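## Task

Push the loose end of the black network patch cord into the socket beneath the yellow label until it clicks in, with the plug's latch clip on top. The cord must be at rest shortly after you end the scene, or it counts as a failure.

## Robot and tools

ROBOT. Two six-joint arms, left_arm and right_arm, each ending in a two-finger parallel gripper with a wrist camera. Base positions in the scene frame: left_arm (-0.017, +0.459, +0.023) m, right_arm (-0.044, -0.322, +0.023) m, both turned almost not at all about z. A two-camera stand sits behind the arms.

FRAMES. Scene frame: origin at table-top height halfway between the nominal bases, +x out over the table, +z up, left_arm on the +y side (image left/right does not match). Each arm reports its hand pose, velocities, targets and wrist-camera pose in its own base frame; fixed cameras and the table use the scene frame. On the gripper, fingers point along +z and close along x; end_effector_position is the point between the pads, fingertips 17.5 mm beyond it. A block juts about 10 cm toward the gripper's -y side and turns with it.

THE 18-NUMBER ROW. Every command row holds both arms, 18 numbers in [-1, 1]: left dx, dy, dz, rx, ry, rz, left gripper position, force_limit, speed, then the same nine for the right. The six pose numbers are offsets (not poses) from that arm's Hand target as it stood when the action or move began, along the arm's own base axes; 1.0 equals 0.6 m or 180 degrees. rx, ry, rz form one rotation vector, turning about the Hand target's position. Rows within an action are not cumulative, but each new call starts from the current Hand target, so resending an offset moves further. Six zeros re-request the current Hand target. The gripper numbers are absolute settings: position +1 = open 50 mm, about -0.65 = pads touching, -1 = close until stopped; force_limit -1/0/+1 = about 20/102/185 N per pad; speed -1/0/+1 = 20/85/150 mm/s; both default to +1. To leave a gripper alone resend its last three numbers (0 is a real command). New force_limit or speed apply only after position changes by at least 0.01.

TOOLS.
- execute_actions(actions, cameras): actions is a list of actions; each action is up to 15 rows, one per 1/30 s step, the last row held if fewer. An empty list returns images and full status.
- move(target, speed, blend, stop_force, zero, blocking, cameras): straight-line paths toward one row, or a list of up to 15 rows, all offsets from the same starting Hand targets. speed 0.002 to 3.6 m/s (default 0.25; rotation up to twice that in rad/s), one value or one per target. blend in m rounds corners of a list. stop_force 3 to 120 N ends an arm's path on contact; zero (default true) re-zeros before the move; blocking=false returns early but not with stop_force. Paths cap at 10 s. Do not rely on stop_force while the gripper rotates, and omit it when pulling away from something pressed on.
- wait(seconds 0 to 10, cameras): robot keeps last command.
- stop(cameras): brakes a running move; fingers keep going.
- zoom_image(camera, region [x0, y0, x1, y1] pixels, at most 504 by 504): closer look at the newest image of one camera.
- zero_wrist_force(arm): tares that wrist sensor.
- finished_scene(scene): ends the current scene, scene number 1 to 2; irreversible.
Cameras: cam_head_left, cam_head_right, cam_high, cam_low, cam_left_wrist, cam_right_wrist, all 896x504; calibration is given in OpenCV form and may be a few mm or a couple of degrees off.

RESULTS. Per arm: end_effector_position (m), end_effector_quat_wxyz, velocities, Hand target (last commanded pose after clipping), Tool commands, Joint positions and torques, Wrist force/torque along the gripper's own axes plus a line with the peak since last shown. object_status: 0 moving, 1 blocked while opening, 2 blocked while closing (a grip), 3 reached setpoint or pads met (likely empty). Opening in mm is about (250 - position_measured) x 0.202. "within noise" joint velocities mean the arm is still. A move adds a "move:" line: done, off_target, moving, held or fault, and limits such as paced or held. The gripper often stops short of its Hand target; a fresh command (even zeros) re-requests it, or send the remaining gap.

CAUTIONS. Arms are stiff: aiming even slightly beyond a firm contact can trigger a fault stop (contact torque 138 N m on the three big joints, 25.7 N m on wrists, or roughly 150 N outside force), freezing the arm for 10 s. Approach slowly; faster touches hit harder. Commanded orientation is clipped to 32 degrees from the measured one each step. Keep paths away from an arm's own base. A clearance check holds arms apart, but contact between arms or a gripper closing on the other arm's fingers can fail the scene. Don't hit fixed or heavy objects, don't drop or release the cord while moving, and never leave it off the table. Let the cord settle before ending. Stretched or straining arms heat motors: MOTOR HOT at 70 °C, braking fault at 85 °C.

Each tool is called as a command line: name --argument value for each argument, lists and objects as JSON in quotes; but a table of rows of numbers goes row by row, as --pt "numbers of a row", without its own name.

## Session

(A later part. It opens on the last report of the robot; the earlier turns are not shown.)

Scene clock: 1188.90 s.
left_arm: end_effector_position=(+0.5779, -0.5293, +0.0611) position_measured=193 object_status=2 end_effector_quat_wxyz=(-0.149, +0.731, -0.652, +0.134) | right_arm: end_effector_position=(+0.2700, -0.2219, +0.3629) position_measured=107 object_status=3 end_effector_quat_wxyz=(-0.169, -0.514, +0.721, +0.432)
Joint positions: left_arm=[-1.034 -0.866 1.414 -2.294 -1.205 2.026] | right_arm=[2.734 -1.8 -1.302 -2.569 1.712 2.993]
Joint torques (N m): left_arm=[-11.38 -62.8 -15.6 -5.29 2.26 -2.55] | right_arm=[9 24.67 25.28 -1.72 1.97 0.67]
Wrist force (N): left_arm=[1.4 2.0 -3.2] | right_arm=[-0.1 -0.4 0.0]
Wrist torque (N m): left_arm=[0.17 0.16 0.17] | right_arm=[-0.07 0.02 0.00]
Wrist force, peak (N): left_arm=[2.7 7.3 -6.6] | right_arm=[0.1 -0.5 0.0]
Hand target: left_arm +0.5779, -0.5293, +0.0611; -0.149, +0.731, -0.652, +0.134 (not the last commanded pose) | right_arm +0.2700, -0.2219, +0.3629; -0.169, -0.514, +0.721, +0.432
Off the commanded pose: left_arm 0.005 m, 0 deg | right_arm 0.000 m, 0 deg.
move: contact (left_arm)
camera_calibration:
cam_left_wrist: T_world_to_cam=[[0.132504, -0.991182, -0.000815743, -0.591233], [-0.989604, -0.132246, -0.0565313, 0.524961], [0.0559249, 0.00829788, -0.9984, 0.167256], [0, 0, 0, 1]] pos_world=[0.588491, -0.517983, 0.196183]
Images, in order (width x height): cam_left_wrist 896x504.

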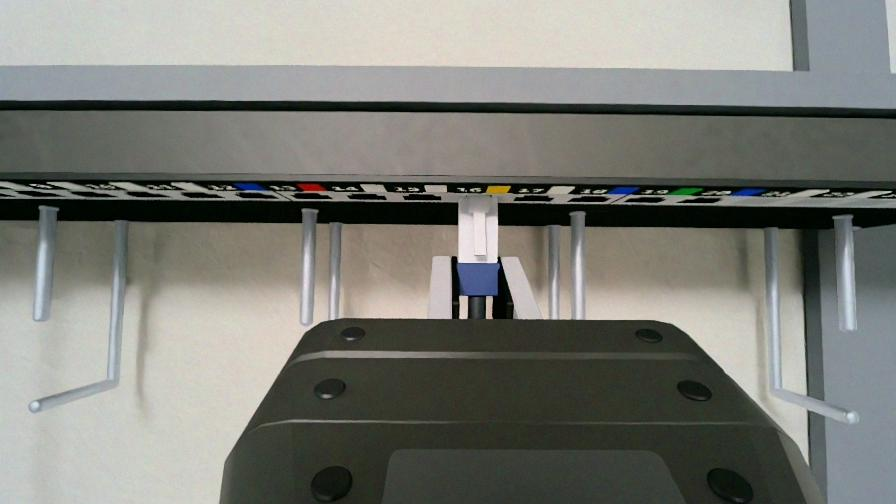

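move --target '[-0.0020,-0.0002,-0.0016,0.0011,-0.0110,0,-1,-0.4,-1,0,0,0,0,0,0,0.3,-0.8,-0.8]' --speed 0.02

move --target '[0.0115,0.0012,0,0,0,0,-1,-0.4,-1,0,0,0,0,0,0,0.3,-0.8,-0.8]' --speed 0.008 --stop_force 15 --cameras '["cam_left_wrist"]'

zoom_image --camera "cam_left_wrist" --region '[455, 180, 501, 206]'

Scene clock: 1206.93 s.
left_arm: end_effector_position=(+0.5767, -0.5295, +0.0601) position_measured=193 object_status=2 end_effector_quat_wxyz=(-0.162, +0.729, -0.650, +0.146) | right_arm: end_effector_position=(+0.2700, -0.2219, +0.3629) position_measured=107 object_status=3 end_effector_quat_wxyz=(-0.169, -0.514, +0.721, +0.432)
Joint positions: left_arm=[-1.046 -0.87 1.438 -2.327 -1.172 2.019] | right_arm=[2.734 -1.8 -1.302 -2.569 1.712 2.993]
Joint torques (N m): left_arm=[-2.08 -60.9 -29.73 -1.31 -0.3 -1.63] | right_arm=[8.72 23.6 25.03 -1.79 2.03 0.58]
Wrist force (N): left_arm=[0.6 0.2 -1.3] | right_arm=[-0.2 -0.2 -0.1]
Wrist torque (N m): left_arm=[0.10 0.15 0.20] | right_arm=[-0.05 0.03 0.00]
Wrist force, peak (N): left_arm=[1.7 2.0 -3.5] | right_arm=[0.0 -0.4 0.5]
Hand target: left_arm +0.5767, -0.5295, +0.0601; -0.161, +0.729, -0.650, +0.146 | right_arm +0.2700, -0.2219, +0.3629; -0.169, -0.514, +0.721, +0.432
Off the commanded pose: left_arm 0.000 m, 0 deg | right_arm 0.000 m, 0 deg.
move: done

Scene clock: 1208.47 s.
left_arm: end_effector_position=(+0.5796, -0.5292, +0.0602) position_measured=193 object_status=2 end_effector_quat_wxyz=(-0.161, +0.729, -0.650, +0.146) | right_arm: end_effector_position=(+0.2700, -0.2219, +0.3629) position_measured=107 object_status=3 end_effector_quat_wxyz=(-0.169, -0.514, +0.721, +0.432)
Joint positions: left_arm=[-1.042 -0.866 1.432 -2.325 -1.173 2.023] | right_arm=[2.734 -1.8 -1.302 -2.569 1.712 2.993]
Joint torques (N m): left_arm=[-9.33 -63.15 -16.32 -5.5 3.49 -2.46] | right_arm=[8.99 24.47 24.88 -1.92 2.18 0.56]
Wrist force (N): left_arm=[2.0 4.0 -2.6] | right_arm=[-0.1 -0.1 -0.2]
Wrist torque (N m): left_arm=[0.17 0.24 0.12] | right_arm=[-0.01 0.02 0.01]
Wrist force, peak (N): left_arm=[0.8 14.2 -8.7] | right_arm=[-0.2 -0.6 -0.2]
Hand target: left_arm +0.5796, -0.5292, +0.0602; -0.161, +0.729, -0.650, +0.146 (not the last commanded pose) | right_arm +0.2700, -0.2219, +0.3629; -0.169, -0.514, +0.721, +0.432
Off the commanded pose: left_arm 0.004 m, 0 deg | right_arm 0.000 m, 0 deg.
move: contact (left_arm)
camera_calibration:
cam_left_wrist: T_world_to_cam=[[0.132402, -0.991196, 0.000352303, -0.59132], [-0.987079, -0.131884, -0.0910062, 0.527387], [0.0902514, 0.0117016, -0.99585, 0.148005], [0, 0, 0, 1]] pos_world=[0.585507, -0.518292, 0.195594]
Images, in order (width x height): cam_left_wrist 896x504.

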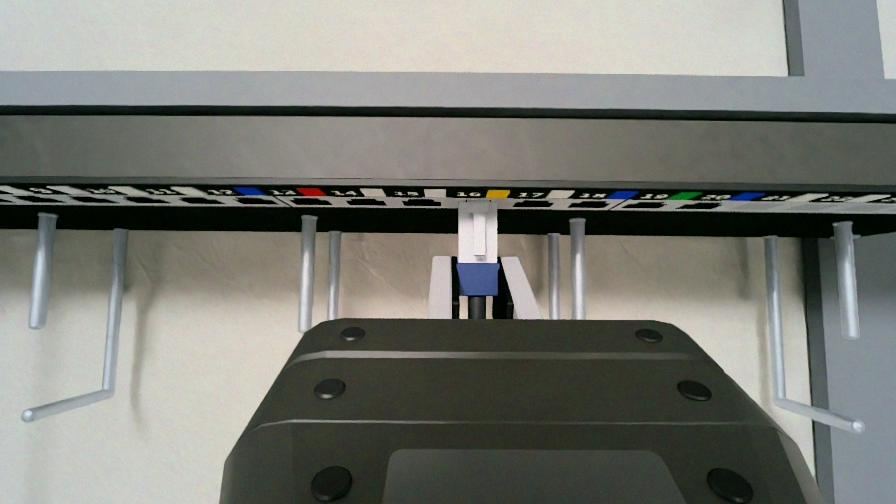

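Scaled by 10.957 from the camera's 896x504 image, which has a finer 1280x720 frame.

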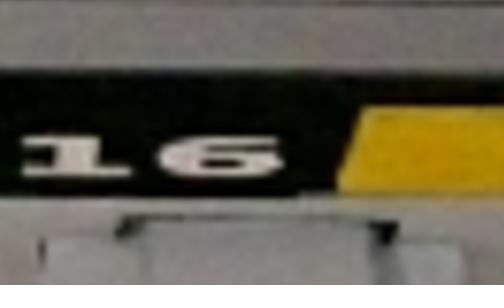

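move --target '[0.0200,0.0021,0,0,0,0,-1,-0.4,-1,0,0,0,0,0,0,0.3,-0.8,-0.8]' --speed 0.008 --stop_force 18 --cameras '["cam_left_wrist"]'

zoom_image --camera "cam_left_wrist" --region '[420, 180, 540, 270]'

Scene clock: 1215.13 s.
left_arm: end_effector_position=(+0.5825, -0.5290, +0.0602) position_measured=193 object_status=2 end_effector_quat_wxyz=(-0.161, +0.728, -0.650, +0.146) | right_arm: end_effector_position=(+0.2700, -0.2219, +0.3629) position_measured=107 object_status=3 end_effector_quat_wxyz=(-0.169, -0.514, +0.721, +0.432)
Joint positions: left_arm=[-1.039 -0.862 1.425 -2.324 -1.174 2.027] | right_arm=[2.734 -1.8 -1.302 -2.569 1.712 2.993]
Joint torques (N m): left_arm=[-3.58 -62.32 -17.68 -6.41 5.11 -2.52] | right_arm=[8.28 25.01 23.81 -1.66 2.09 0.36]
Wrist force (N): left_arm=[0.4 14.5 -10.3] | right_arm=[-0.2 -0.1 0.0]
Wrist torque (N m): left_arm=[0.35 0.20 0.09] | right_arm=[-0.02 0.04 0.00]
Wrist force, peak (N): left_arm=[-1.3 22.6 -15.5] | right_arm=[0.1 -0.9 -0.2]
Hand target: left_arm +0.5825, -0.5290, +0.0602; -0.161, +0.728, -0.650, +0.146 (not the last commanded pose) | right_arm +0.2700, -0.2219, +0.3629; -0.169, -0.514, +0.721, +0.432
Off the commanded pose: left_arm 0.009 m, 0 deg | right_arm 0.000 m, 0 deg.
move: contact (left_arm)
camera_calibration:
cam_left_wrist: T_world_to_cam=[[0.132282, -0.991212, 0.000439665, -0.591474], [-0.987095, -0.131773, -0.090993, 0.530439], [0.0902513, 0.0116028, -0.995851, 0.14768], [0, 0, 0, 1]] pos_world=[0.588507, -0.518092, 0.195594]
Images, in order (width x height): cam_left_wrist 896x504.

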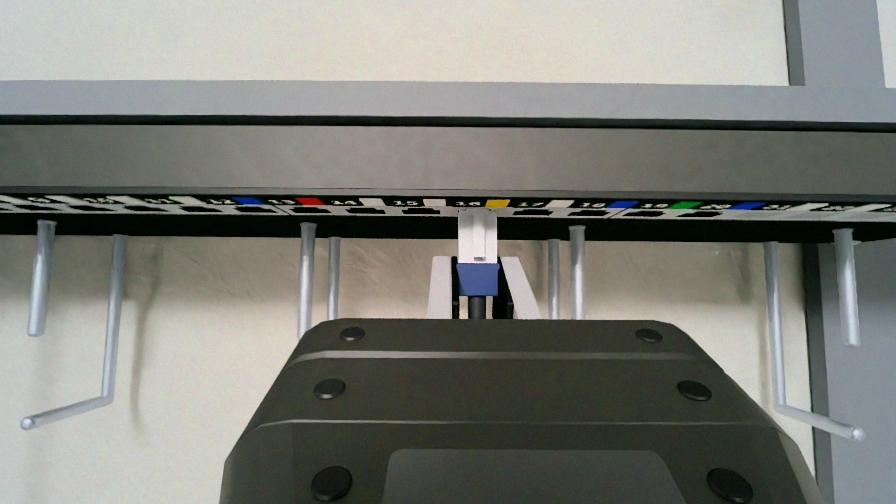

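Scaled by 4.200 from the camera's 896x504 image, which has a finer 1280x720 frame.

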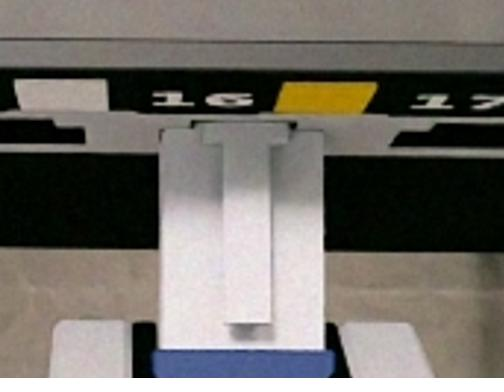

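move --target '[0.0200,0.0021,0,0,0,0,-1,-0.4,-1,0,0,0,0,0,0,0.3,-0.8,-0.8]' --speed 0.008 --stop_force 26 --cameras '["cam_left_wrist"]'

zoom_image --camera "cam_left_wrist" --region '[420, 180, 540, 270]'

Scene clock: 1226.23 s.
left_arm: end_effector_position=(+0.5945, -0.5277, +0.0601) position_measured=193 object_status=2 end_effector_quat_wxyz=(-0.161, +0.729, -0.650, +0.146) | right_arm: end_effector_position=(+0.2700, -0.2219, +0.3629) position_measured=107 object_status=3 end_effector_quat_wxyz=(-0.169, -0.514, +0.721, +0.432)
Joint positions: left_arm=[-1.023 -0.847 1.399 -2.319 -1.177 2.044] | right_arm=[2.734 -1.8 -1.302 -2.569 1.712 2.993]
Joint torques (N m): left_arm=[6.89 -60.06 -17.71 -4.2 5.98 -2.33] | right_arm=[9.33 24.9 24.37 -1.75 2 0.36]
Wrist force (N): left_arm=[1.2 27.0 -20.9] | right_arm=[0.1 -0.1 0.2]
Wrist torque (N m): left_arm=[0.52 0.36 0.00] | right_arm=[-0.02 0.00 0.00]
Wrist force, peak (N): left_arm=[-2.4 31.3 -22.8] | right_arm=[-0.6 -0.2 0.0]
Hand target: left_arm +0.5945, -0.5277, +0.0602; -0.161, +0.728, -0.650, +0.146 | right_arm +0.2700, -0.2219, +0.3629; -0.169, -0.514, +0.721, +0.432
Off the commanded pose: left_arm 0.000 m, 0 deg | right_arm 0.000 m, 0 deg.
move: done
camera_calibration:
cam_left_wrist: T_world_to_cam=[[0.132293, -0.991211, 0.000327878, -0.591757], [-0.987102, -0.131775, -0.090908, 0.542434], [0.0901521, 0.0117029, -0.995859, 0.146595], [0, 0, 0, 1]] pos_world=[0.600507, -0.516792, 0.195494]
Images, in order (width x height): cam_left_wrist 896x504.

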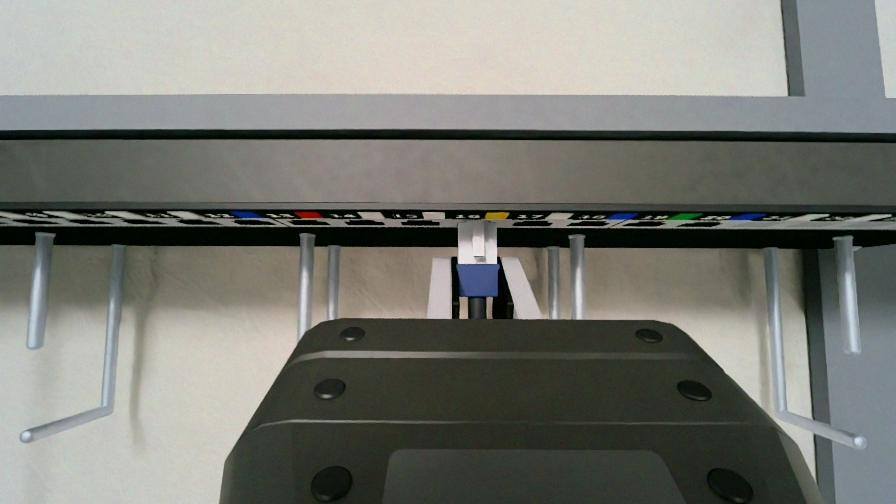

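Scaled by 4.200 from the camera's 896x504 image, which has a finer 1280x720 frame.

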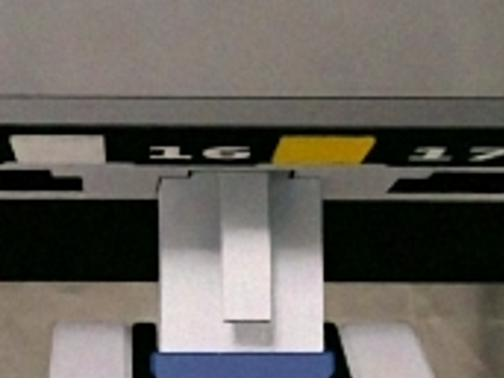

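move --target '[-0.0080,-0.0008,0,0,0,0,-1,-0.4,-1,0,0,0,0,0,0,0.3,-0.8,-0.8]' --speed 0.006 --cameras '["cam_left_wrist"]'

zoom_image --camera "cam_left_wrist" --region '[420, 180, 540, 270]'

Scene clock: 1237.63 s.
left_arm: end_effector_position=(+0.5897, -0.5282, +0.0602) position_measured=193 object_status=2 end_effector_quat_wxyz=(-0.161, +0.728, -0.650, +0.146) | right_arm: end_effector_position=(+0.2700, -0.2219, +0.3629) position_measured=107 object_status=3 end_effector_quat_wxyz=(-0.169, -0.514, +0.721, +0.432)
Joint positions: left_arm=[-1.029 -0.853 1.41 -2.322 -1.175 2.037] | right_arm=[2.734 -1.8 -1.302 -2.569 1.712 2.993]
Joint torques (N m): left_arm=[-28.23 -52.14 -14.74 -2.01 -4.28 -1.89] | right_arm=[8.94 24.69 24.25 -1.8 2.18 0.27]
Wrist force (N): left_arm=[0.0 -33.0 6.1] | right_arm=[-0.2 0.0 -0.1]
Wrist torque (N m): left_arm=[-0.35 0.31 0.16] | right_arm=[-0.01 0.05 0.00]
Wrist force, peak (N): left_arm=[6.1 -33.0 10.0] | right_arm=[-0.2 -0.7 0.1]
Hand target: left_arm +0.5897, -0.5282, +0.0602; -0.161, +0.728, -0.650, +0.146 | right_arm +0.2700, -0.2219, +0.3629; -0.169, -0.514, +0.721, +0.432
Off the commanded pose: left_arm 0.000 m, 0 deg | right_arm 0.000 m, 0 deg.
move: done
camera_calibration:
cam_left_wrist: T_world_to_cam=[[0.132282, -0.991212, 0.000439665, -0.59162], [-0.987095, -0.131773, -0.090993, 0.537553], [0.0902513, 0.0116028, -0.995851, 0.14703], [0, 0, 0, 1]] pos_world=[0.595607, -0.517292, 0.195594]
Images, in order (width x height): cam_left_wrist 896x504.

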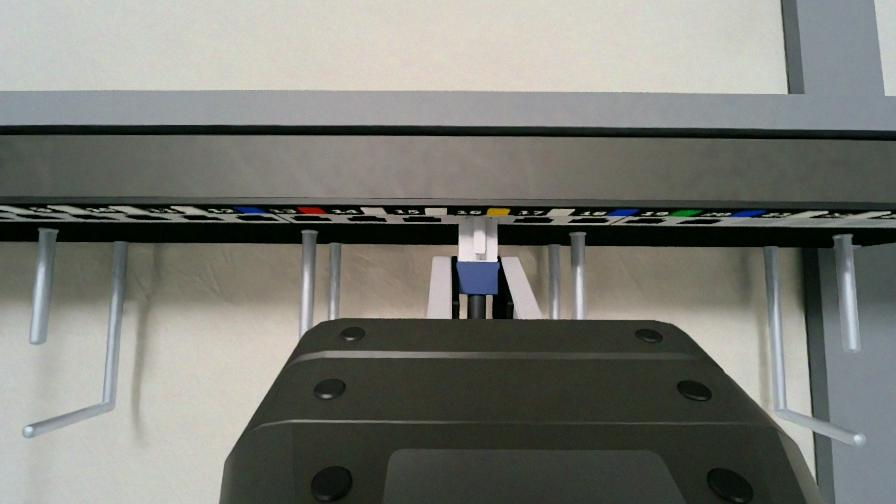

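Scaled by 4.200 from the camera's 896x504 image, which has a finer 1280x720 frame.

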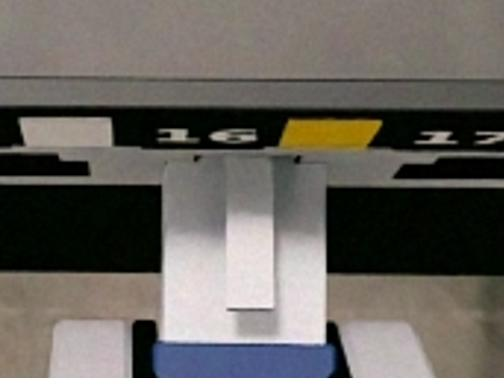

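move --target '[0.0028,0.0003,0,0,0,0,-1,-0.4,-1,0,0,0,0,0,0,0.3,-0.8,-0.8]' --speed 0.006

Scene clock: 1244.27 s.
left_arm: end_effector_position=(+0.5913, -0.5281, +0.0601) position_measured=193 object_status=2 end_effector_quat_wxyz=(-0.161, +0.728, -0.650, +0.146) | right_arm: end_effector_position=(+0.2700, -0.2219, +0.3629) position_measured=107 object_status=3 end_effector_quat_wxyz=(-0.169, -0.514, +0.721, +0.432)
Joint positions: left_arm=[-1.027 -0.851 1.406 -2.321 -1.176 2.039] | right_arm=[2.734 -1.8 -1.302 -2.569 1.712 2.993]
Joint torques (N m): left_arm=[17.67 -39.17 -32.27 -2.2 2.35 2.17] | right_arm=[8.63 24.71 23.73 -1.88 2.04 0.23]
Wrist force (N): left_arm=[-4.1 10.3 -14.9] | right_arm=[0.2 -0.1 -0.1]
Wrist torque (N m): left_arm=[0.36 0.29 -0.02] | right_arm=[-0.03 -0.03 0.00]
Wrist force, peak (N): left_arm=[-0.2 -33.2 6.4] | right_arm=[-0.1 -0.7 0.0]
Hand target: left_arm +0.5914, -0.5280, +0.0602; -0.161, +0.728, -0.650, +0.146 | right_arm +0.2700, -0.2219, +0.3629; -0.169, -0.514, +0.721, +0.432
Off the commanded pose: left_arm 0.000 m, 0 deg | right_arm 0.000 m, 0 deg.
move: done

Now slightly back to relax, then release and retreat.

move --target '[-0.0009,-0.0001,0,0,0,0,-1,-0.4,-1,0,0,0,0,0,0,0.3,-0.8,-0.8]' --speed 0.006

move --target '[0,0,0,0,0,0,0.0,-0.4,-1,0,0,0,0,0,0,0.3,-0.8,-0.8]'

move --target '[-0.056,-0.0055,0.1208,0,0,0,0.0,-0.4,-1,0,0,0,0,0,0,0.3,-0.8,-0.8]' --speed 0.08

move --target '[-0.1,0.05,0.15,0,0,0,0.0,-0.4,-1,0,0,0,0,0,0,0.3,-0.8,-0.8]' --speed 0.15 --cameras '["cam_left_wrist", "cam_high", "cam_head_left"]'

Scene clock: 1257.37 s.
left_arm: end_effector_position=(+0.5909, -0.5280, +0.0602) position_measured=193 object_status=2 end_effector_quat_wxyz=(-0.161, +0.729, -0.650, +0.146) | right_arm: end_effector_position=(+0.2700, -0.2219, +0.3629) position_measured=107 object_status=3 end_effector_quat_wxyz=(-0.169, -0.514, +0.721, +0.432)
Joint positions: left_arm=[-1.028 -0.852 1.407 -2.321 -1.176 2.039] | right_arm=[2.734 -1.8 -1.302 -2.569 1.712 2.993]
Joint torques (N m): left_arm=[-12.01 -61.19 -13.97 -3.93 1.69 -2.49] | right_arm=[8.71 23.88 23.45 -1.78 2 0.16]
Wrist force (N): left_arm=[3.9 -1.0 -3.7] | right_arm=[-0.3 -0.4 0.2]
Wrist torque (N m): left_arm=[0.26 0.19 0.16] | right_arm=[-0.06 0.05 0.00]
Wrist force, peak (N): left_arm=[-2.9 12.1 -15.9] | right_arm=[-0.2 -0.7 -0.1]
Hand target: left_arm +0.5909, -0.5281, +0.0602; -0.161, +0.728, -0.650, +0.146 | right_arm +0.2700, -0.2219, +0.3629; -0.169, -0.514, +0.721, +0.432
Off the commanded pose: left_arm 0.000 m, 0 deg | right_arm 0.000 m, 0 deg.
move: done

Scene clock: 1258.00 s.
left_arm: end_effector_position=(+0.5909, -0.5281, +0.0602) position_measured=152 object_status=0 end_effector_quat_wxyz=(-0.161, +0.728, -0.650, +0.146) | right_arm: end_effector_position=(+0.2700, -0.2219, +0.3629) position_measured=107 object_status=3 end_effector_quat_wxyz=(-0.169, -0.514, +0.721, +0.432)
Joint positions: left_arm=[-1.028 -0.852 1.407 -2.321 -1.176 2.039] | right_arm=[2.734 -1.8 -1.302 -2.569 1.712 2.993]
Joint torques (N m): left_arm=[-13.02 -60.46 -22.34 -1.61 -0.29 -1.7] | right_arm=[9.07 24.72 23.45 -1.76 2.03 0.09]
Wrist force (N): left_arm=[1.4 0.9 -1.6] | right_arm=[-0.1 -0.4 -0.1]
Wrist torque (N m): left_arm=[0.23 0.02 0.18] | right_arm=[-0.06 0.03 0.00]
Wrist force, peak (N): left_arm=[3.6 -1.4 -3.8] | right_arm=[0.1 -0.6 -0.3]
Hand target: left_arm +0.5909, -0.5281, +0.0602; -0.161, +0.728, -0.650, +0.146 | right_arm +0.2700, -0.2219, +0.3629; -0.169, -0.514, +0.721, +0.432
Off the commanded pose: left_arm 0.000 m, 0 deg | right_arm 0.000 m, 0 deg.
move: done

Scene clock: 1259.33 s.
left_arm: end_effector_position=(+0.5572, -0.5315, +0.1328) position_measured=152 object_status=3 end_effector_quat_wxyz=(-0.161, +0.728, -0.650, +0.146) | right_arm: end_effector_position=(+0.2700, -0.2219, +0.3629) position_measured=107 object_status=3 end_effector_quat_wxyz=(-0.169, -0.514, +0.721, +0.432)
Joint positions: left_arm=[-1.072 -0.978 1.413 -2.182 -1.167 1.992] | right_arm=[2.734 -1.8 -1.302 -2.569 1.712 2.993]
Joint torques (N m): left_arm=[12.66 -37.69 -27.49 -5.37 1.24 2.37] | right_arm=[8.25 23.83 23.86 -1.81 2.08 0.23]
Wrist force (N): left_arm=[1.5 0.7 -1.4] | right_arm=[-0.2 -0.2 0.1]
Wrist torque (N m): left_arm=[0.15 0.06 0.15] | right_arm=[-0.04 0.03 0.00]
Wrist force, peak (N): left_arm=[1.7 0.5 -3.2] | right_arm=[-0.1 -0.4 0.4]
Hand target: left_arm +0.5573, -0.5314, +0.1327; -0.161, +0.728, -0.650, +0.146 | right_arm +0.2700, -0.2219, +0.3629; -0.169, -0.514, +0.721, +0.432
Off the commanded pose: left_arm 0.000 m, 0 deg | right_arm 0.000 m, 0 deg.
move: done

Scene clock: 1260.53 s.
left_arm: end_effector_position=(+0.4972, -0.5014, +0.2226) position_measured=152 object_status=3 end_effector_quat_wxyz=(-0.161, +0.728, -0.650, +0.146) | right_arm: end_effector_position=(+0.2700, -0.2219, +0.3629) position_measured=107 object_status=3 end_effector_quat_wxyz=(-0.169, -0.514, +0.721, +0.432)
Joint positions: left_arm=[-1.132 -1.195 1.494 -2.021 -1.158 1.927] | right_arm=[2.734 -1.8 -1.302 -2.569 1.712 2.993]
Joint torques (N m): left_arm=[11.94 -41.07 -36.67 -4.23 0.42 2.53] | right_arm=[8.63 24.84 23.77 -1.77 2.1 0.06]
Wrist force (N): left_arm=[1.7 0.2 -1.4] | right_arm=[0.0 -0.1 0.0]
Wrist torque (N m): left_arm=[0.15 -0.01 0.10] | right_arm=[-0.02 0.01 0.00]
Wrist force, peak (N): left_arm=[1.0 0.5 -3.5] | right_arm=[0.0 -0.7 0.1]
Hand target: left_arm +0.4973, -0.5014, +0.2227; -0.161, +0.728, -0.650, +0.146 | right_arm +0.2700, -0.2219, +0.3629; -0.169, -0.514, +0.721, +0.432
Off the commanded pose: left_arm 0.000 m, 0 deg | right_arm 0.000 m, 0 deg.
move: done
camera_calibration:
cam_left_wrist: T_world_to_cam=[[0.132194, -0.991224, 0.000331016, -0.552814], [-0.987107, -0.131676, -0.0910061, 0.464614], [0.090251, 0.0117037, -0.99585, 0.316843], [0, 0, 0, 1]] pos_world=[0.503107, -0.490493, 0.357994]
Images, in order (width x height): cam_head_left 896x504, cam_high 896x504, cam_left_wrist 896x504.

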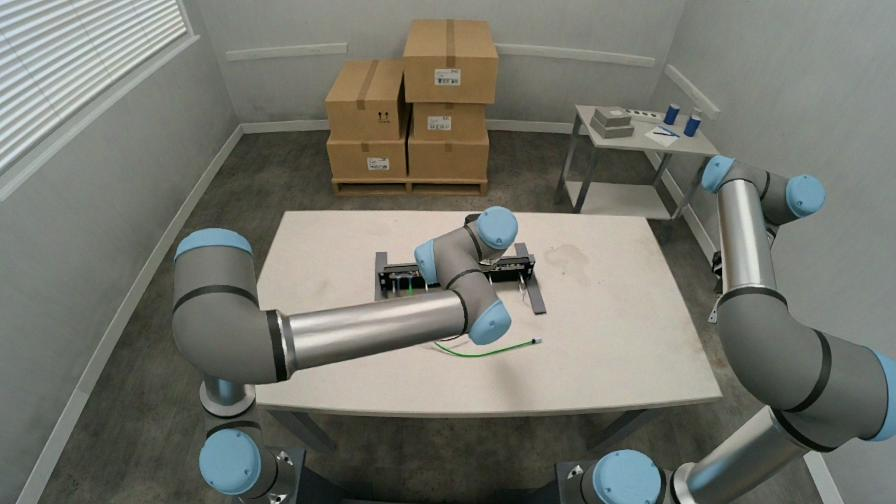

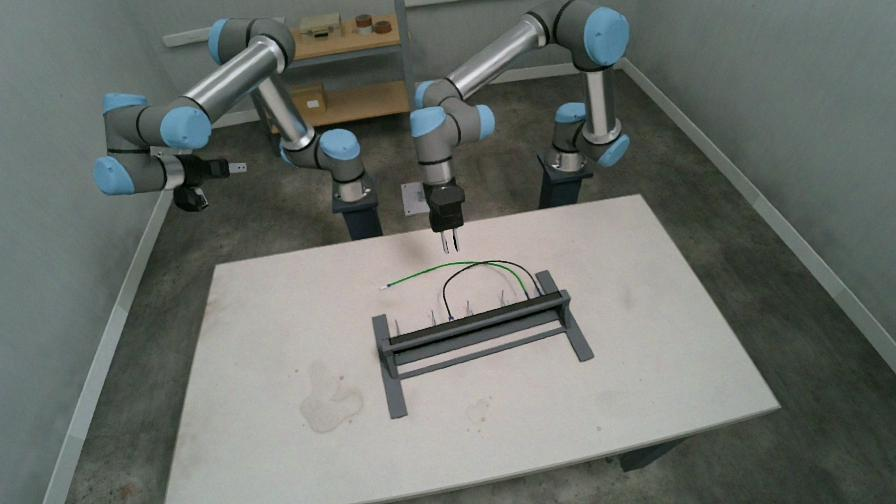

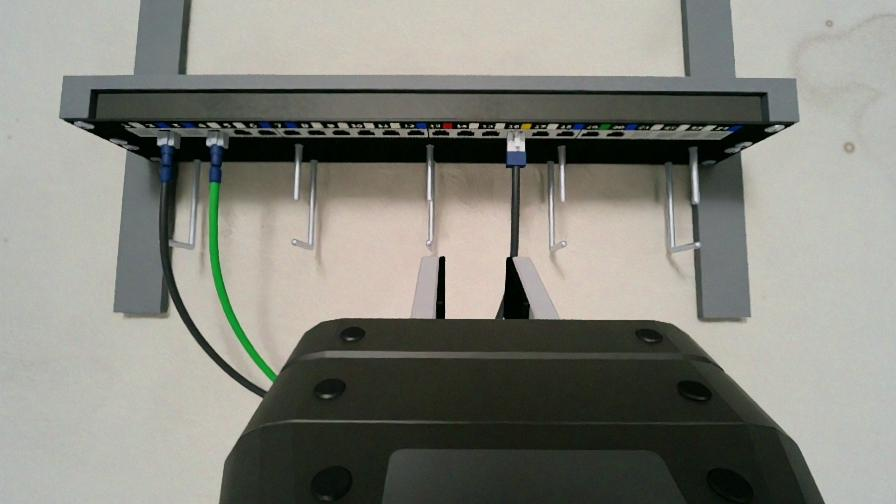

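execute_actions --actions '[]' --cameras '["cam_left_wrist"]'

wait --seconds 1 --cameras '["cam_left_wrist"]'

zoom_image --camera "cam_left_wrist" --region '[440, 110, 600, 200]'

Scene clock: 1269.07 s.
left_arm: end_effector_position=(+0.4973, -0.5014, +0.2227) position_measured=152 object_status=3 end_effector_quat_wxyz=(-0.161, +0.728, -0.650, +0.146) | right_arm: end_effector_position=(+0.2700, -0.2219, +0.3629) position_measured=107 object_status=3 end_effector_quat_wxyz=(-0.169, -0.514, +0.721, +0.432)
Joint positions: left_arm=[-1.132 -1.195 1.494 -2.021 -1.158 1.927] | right_arm=[2.734 -1.8 -1.302 -2.569 1.712 2.993]
Joint velocities: within noise
Joint torques (N m): left_arm=[12.12 -52.59 -36.73 -0.52 -0.09 2.21] | right_arm=[7.94 24.9 23.04 -1.7 2.13 0.02]
Motor temperatures (°C): left_arm=[33 33 33 38 39 38] | right_arm=[32 33 31 40 41 43]
Wrist force (N): left_arm=[1.6 0.4 -1.1] | right_arm=[0.2 -0.2 0.2]
Wrist torque (N m): left_arm=[0.18 -0.01 0.09] | right_arm=[-0.05 -0.03 0.00]
Wrist force, peak (N): left_arm=[1.8 0.5 -1.2] | right_arm=[0.0 -0.7 0.1]
Hand target: left_arm +0.4973, -0.5014, +0.2227; -0.161, +0.728, -0.650, +0.146 | right_arm +0.2700, -0.2219, +0.3629; -0.169, -0.514, +0.721, +0.432
Tool commands: left_gripper/position=+0.0 left_gripper/force_limit=-0.4 left_gripper/speed=-1.0 right_gripper/position=+0.3 right_gripper/force_limit=-0.8 right_gripper/speed=-0.8
Off the commanded pose: left_arm 0.000 m, 0 deg | right_arm 0.000 m, 0 deg.
camera_calibration:
cam_left_wrist: T_world_to_cam=[[0.132282, -0.991212, 0.000439665, -0.552905], [-0.987095, -0.131773, -0.090993, 0.464663], [0.0902513, 0.0116028, -0.995851, 0.316884], [0, 0, 0, 1]] pos_world=[0.503207, -0.490492, 0.358094]
Images, in order (width x height): cam_left_wrist 896x504.

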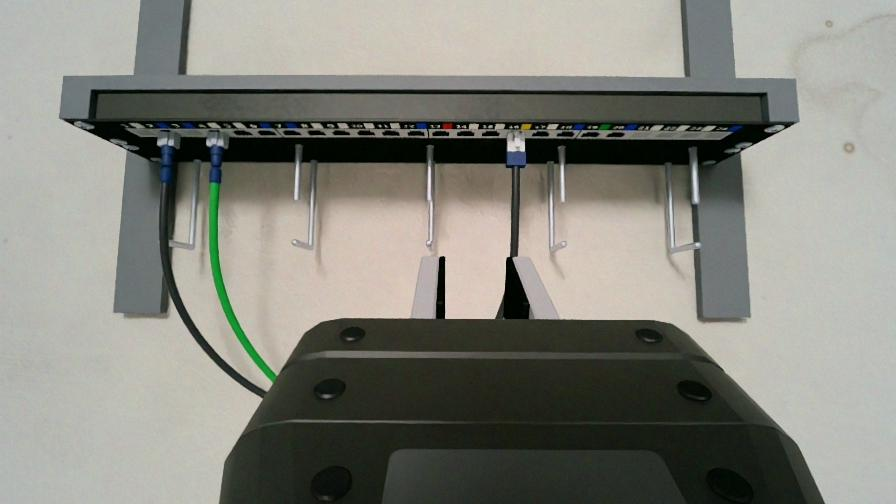

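Scene clock: 1270.07 s.
left_arm: end_effector_position=(+0.4973, -0.5014, +0.2227) position_measured=152 object_status=3 end_effector_quat_wxyz=(-0.161, +0.728, -0.650, +0.146) | right_arm: end_effector_position=(+0.2700, -0.2219, +0.3629) position_measured=107 object_status=3 end_effector_quat_wxyz=(-0.169, -0.514, +0.721, +0.432)
Joint positions: left_arm=[-1.132 -1.195 1.494 -2.021 -1.158 1.927] | right_arm=[2.734 -1.8 -1.302 -2.569 1.712 2.993]
Joint torques (N m): left_arm=[12.18 -52.98 -36.48 -0.49 -0.22 2.3] | right_arm=[8.17 23.99 22.93 -1.67 1.89 0.09]
Wrist force (N): left_arm=[1.4 0.3 -1.0] | right_arm=[-0.1 -0.2 0.2]
Wrist torque (N m): left_arm=[0.17 0.03 0.09] | right_arm=[-0.04 0.02 -0.01]
Wrist force, peak (N): left_arm=[1.6 0.4 -1.5] | right_arm=[-0.2 -0.3 0.4]
Hand target: left_arm +0.4973, -0.5014, +0.2227; -0.161, +0.728, -0.650, +0.146 | right_arm +0.2700, -0.2219, +0.3629; -0.169, -0.514, +0.721, +0.432
Tool commands: left_gripper/position=+0.0 left_gripper/force_limit=-0.4 left_gripper/speed=-1.0 right_gripper/position=+0.3 right_gripper/force_limit=-0.8 right_gripper/speed=-0.8
Off the commanded pose: left_arm 0.000 m, 0 deg | right_arm 0.000 m, 0 deg.
wait: 1.00 s; at rest by 0.17 s
camera_calibration:
cam_left_wrist: T_world_to_cam=[[0.132282, -0.991212, 0.000439665, -0.552905], [-0.987095, -0.131773, -0.090993, 0.464663], [0.0902513, 0.0116028, -0.995851, 0.316884], [0, 0, 0, 1]] pos_world=[0.503207, -0.490492, 0.358094]
Images, in order (width x height): cam_left_wrist 896x504.

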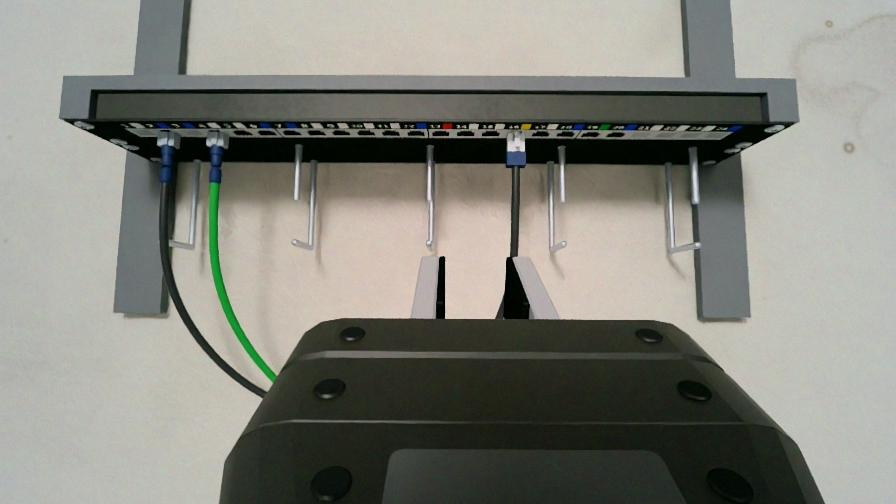

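Scaled by 3.150 from the camera's 896x504 image, which has a finer 1280x720 frame.

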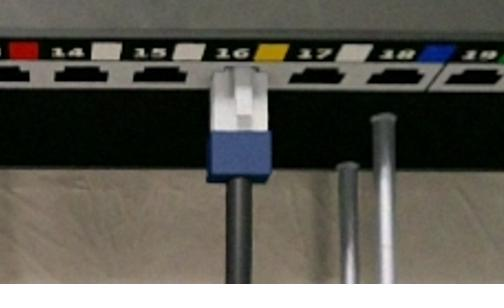

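Latched and still.

finished_scene --scene 2

The scene is finished: the task was done.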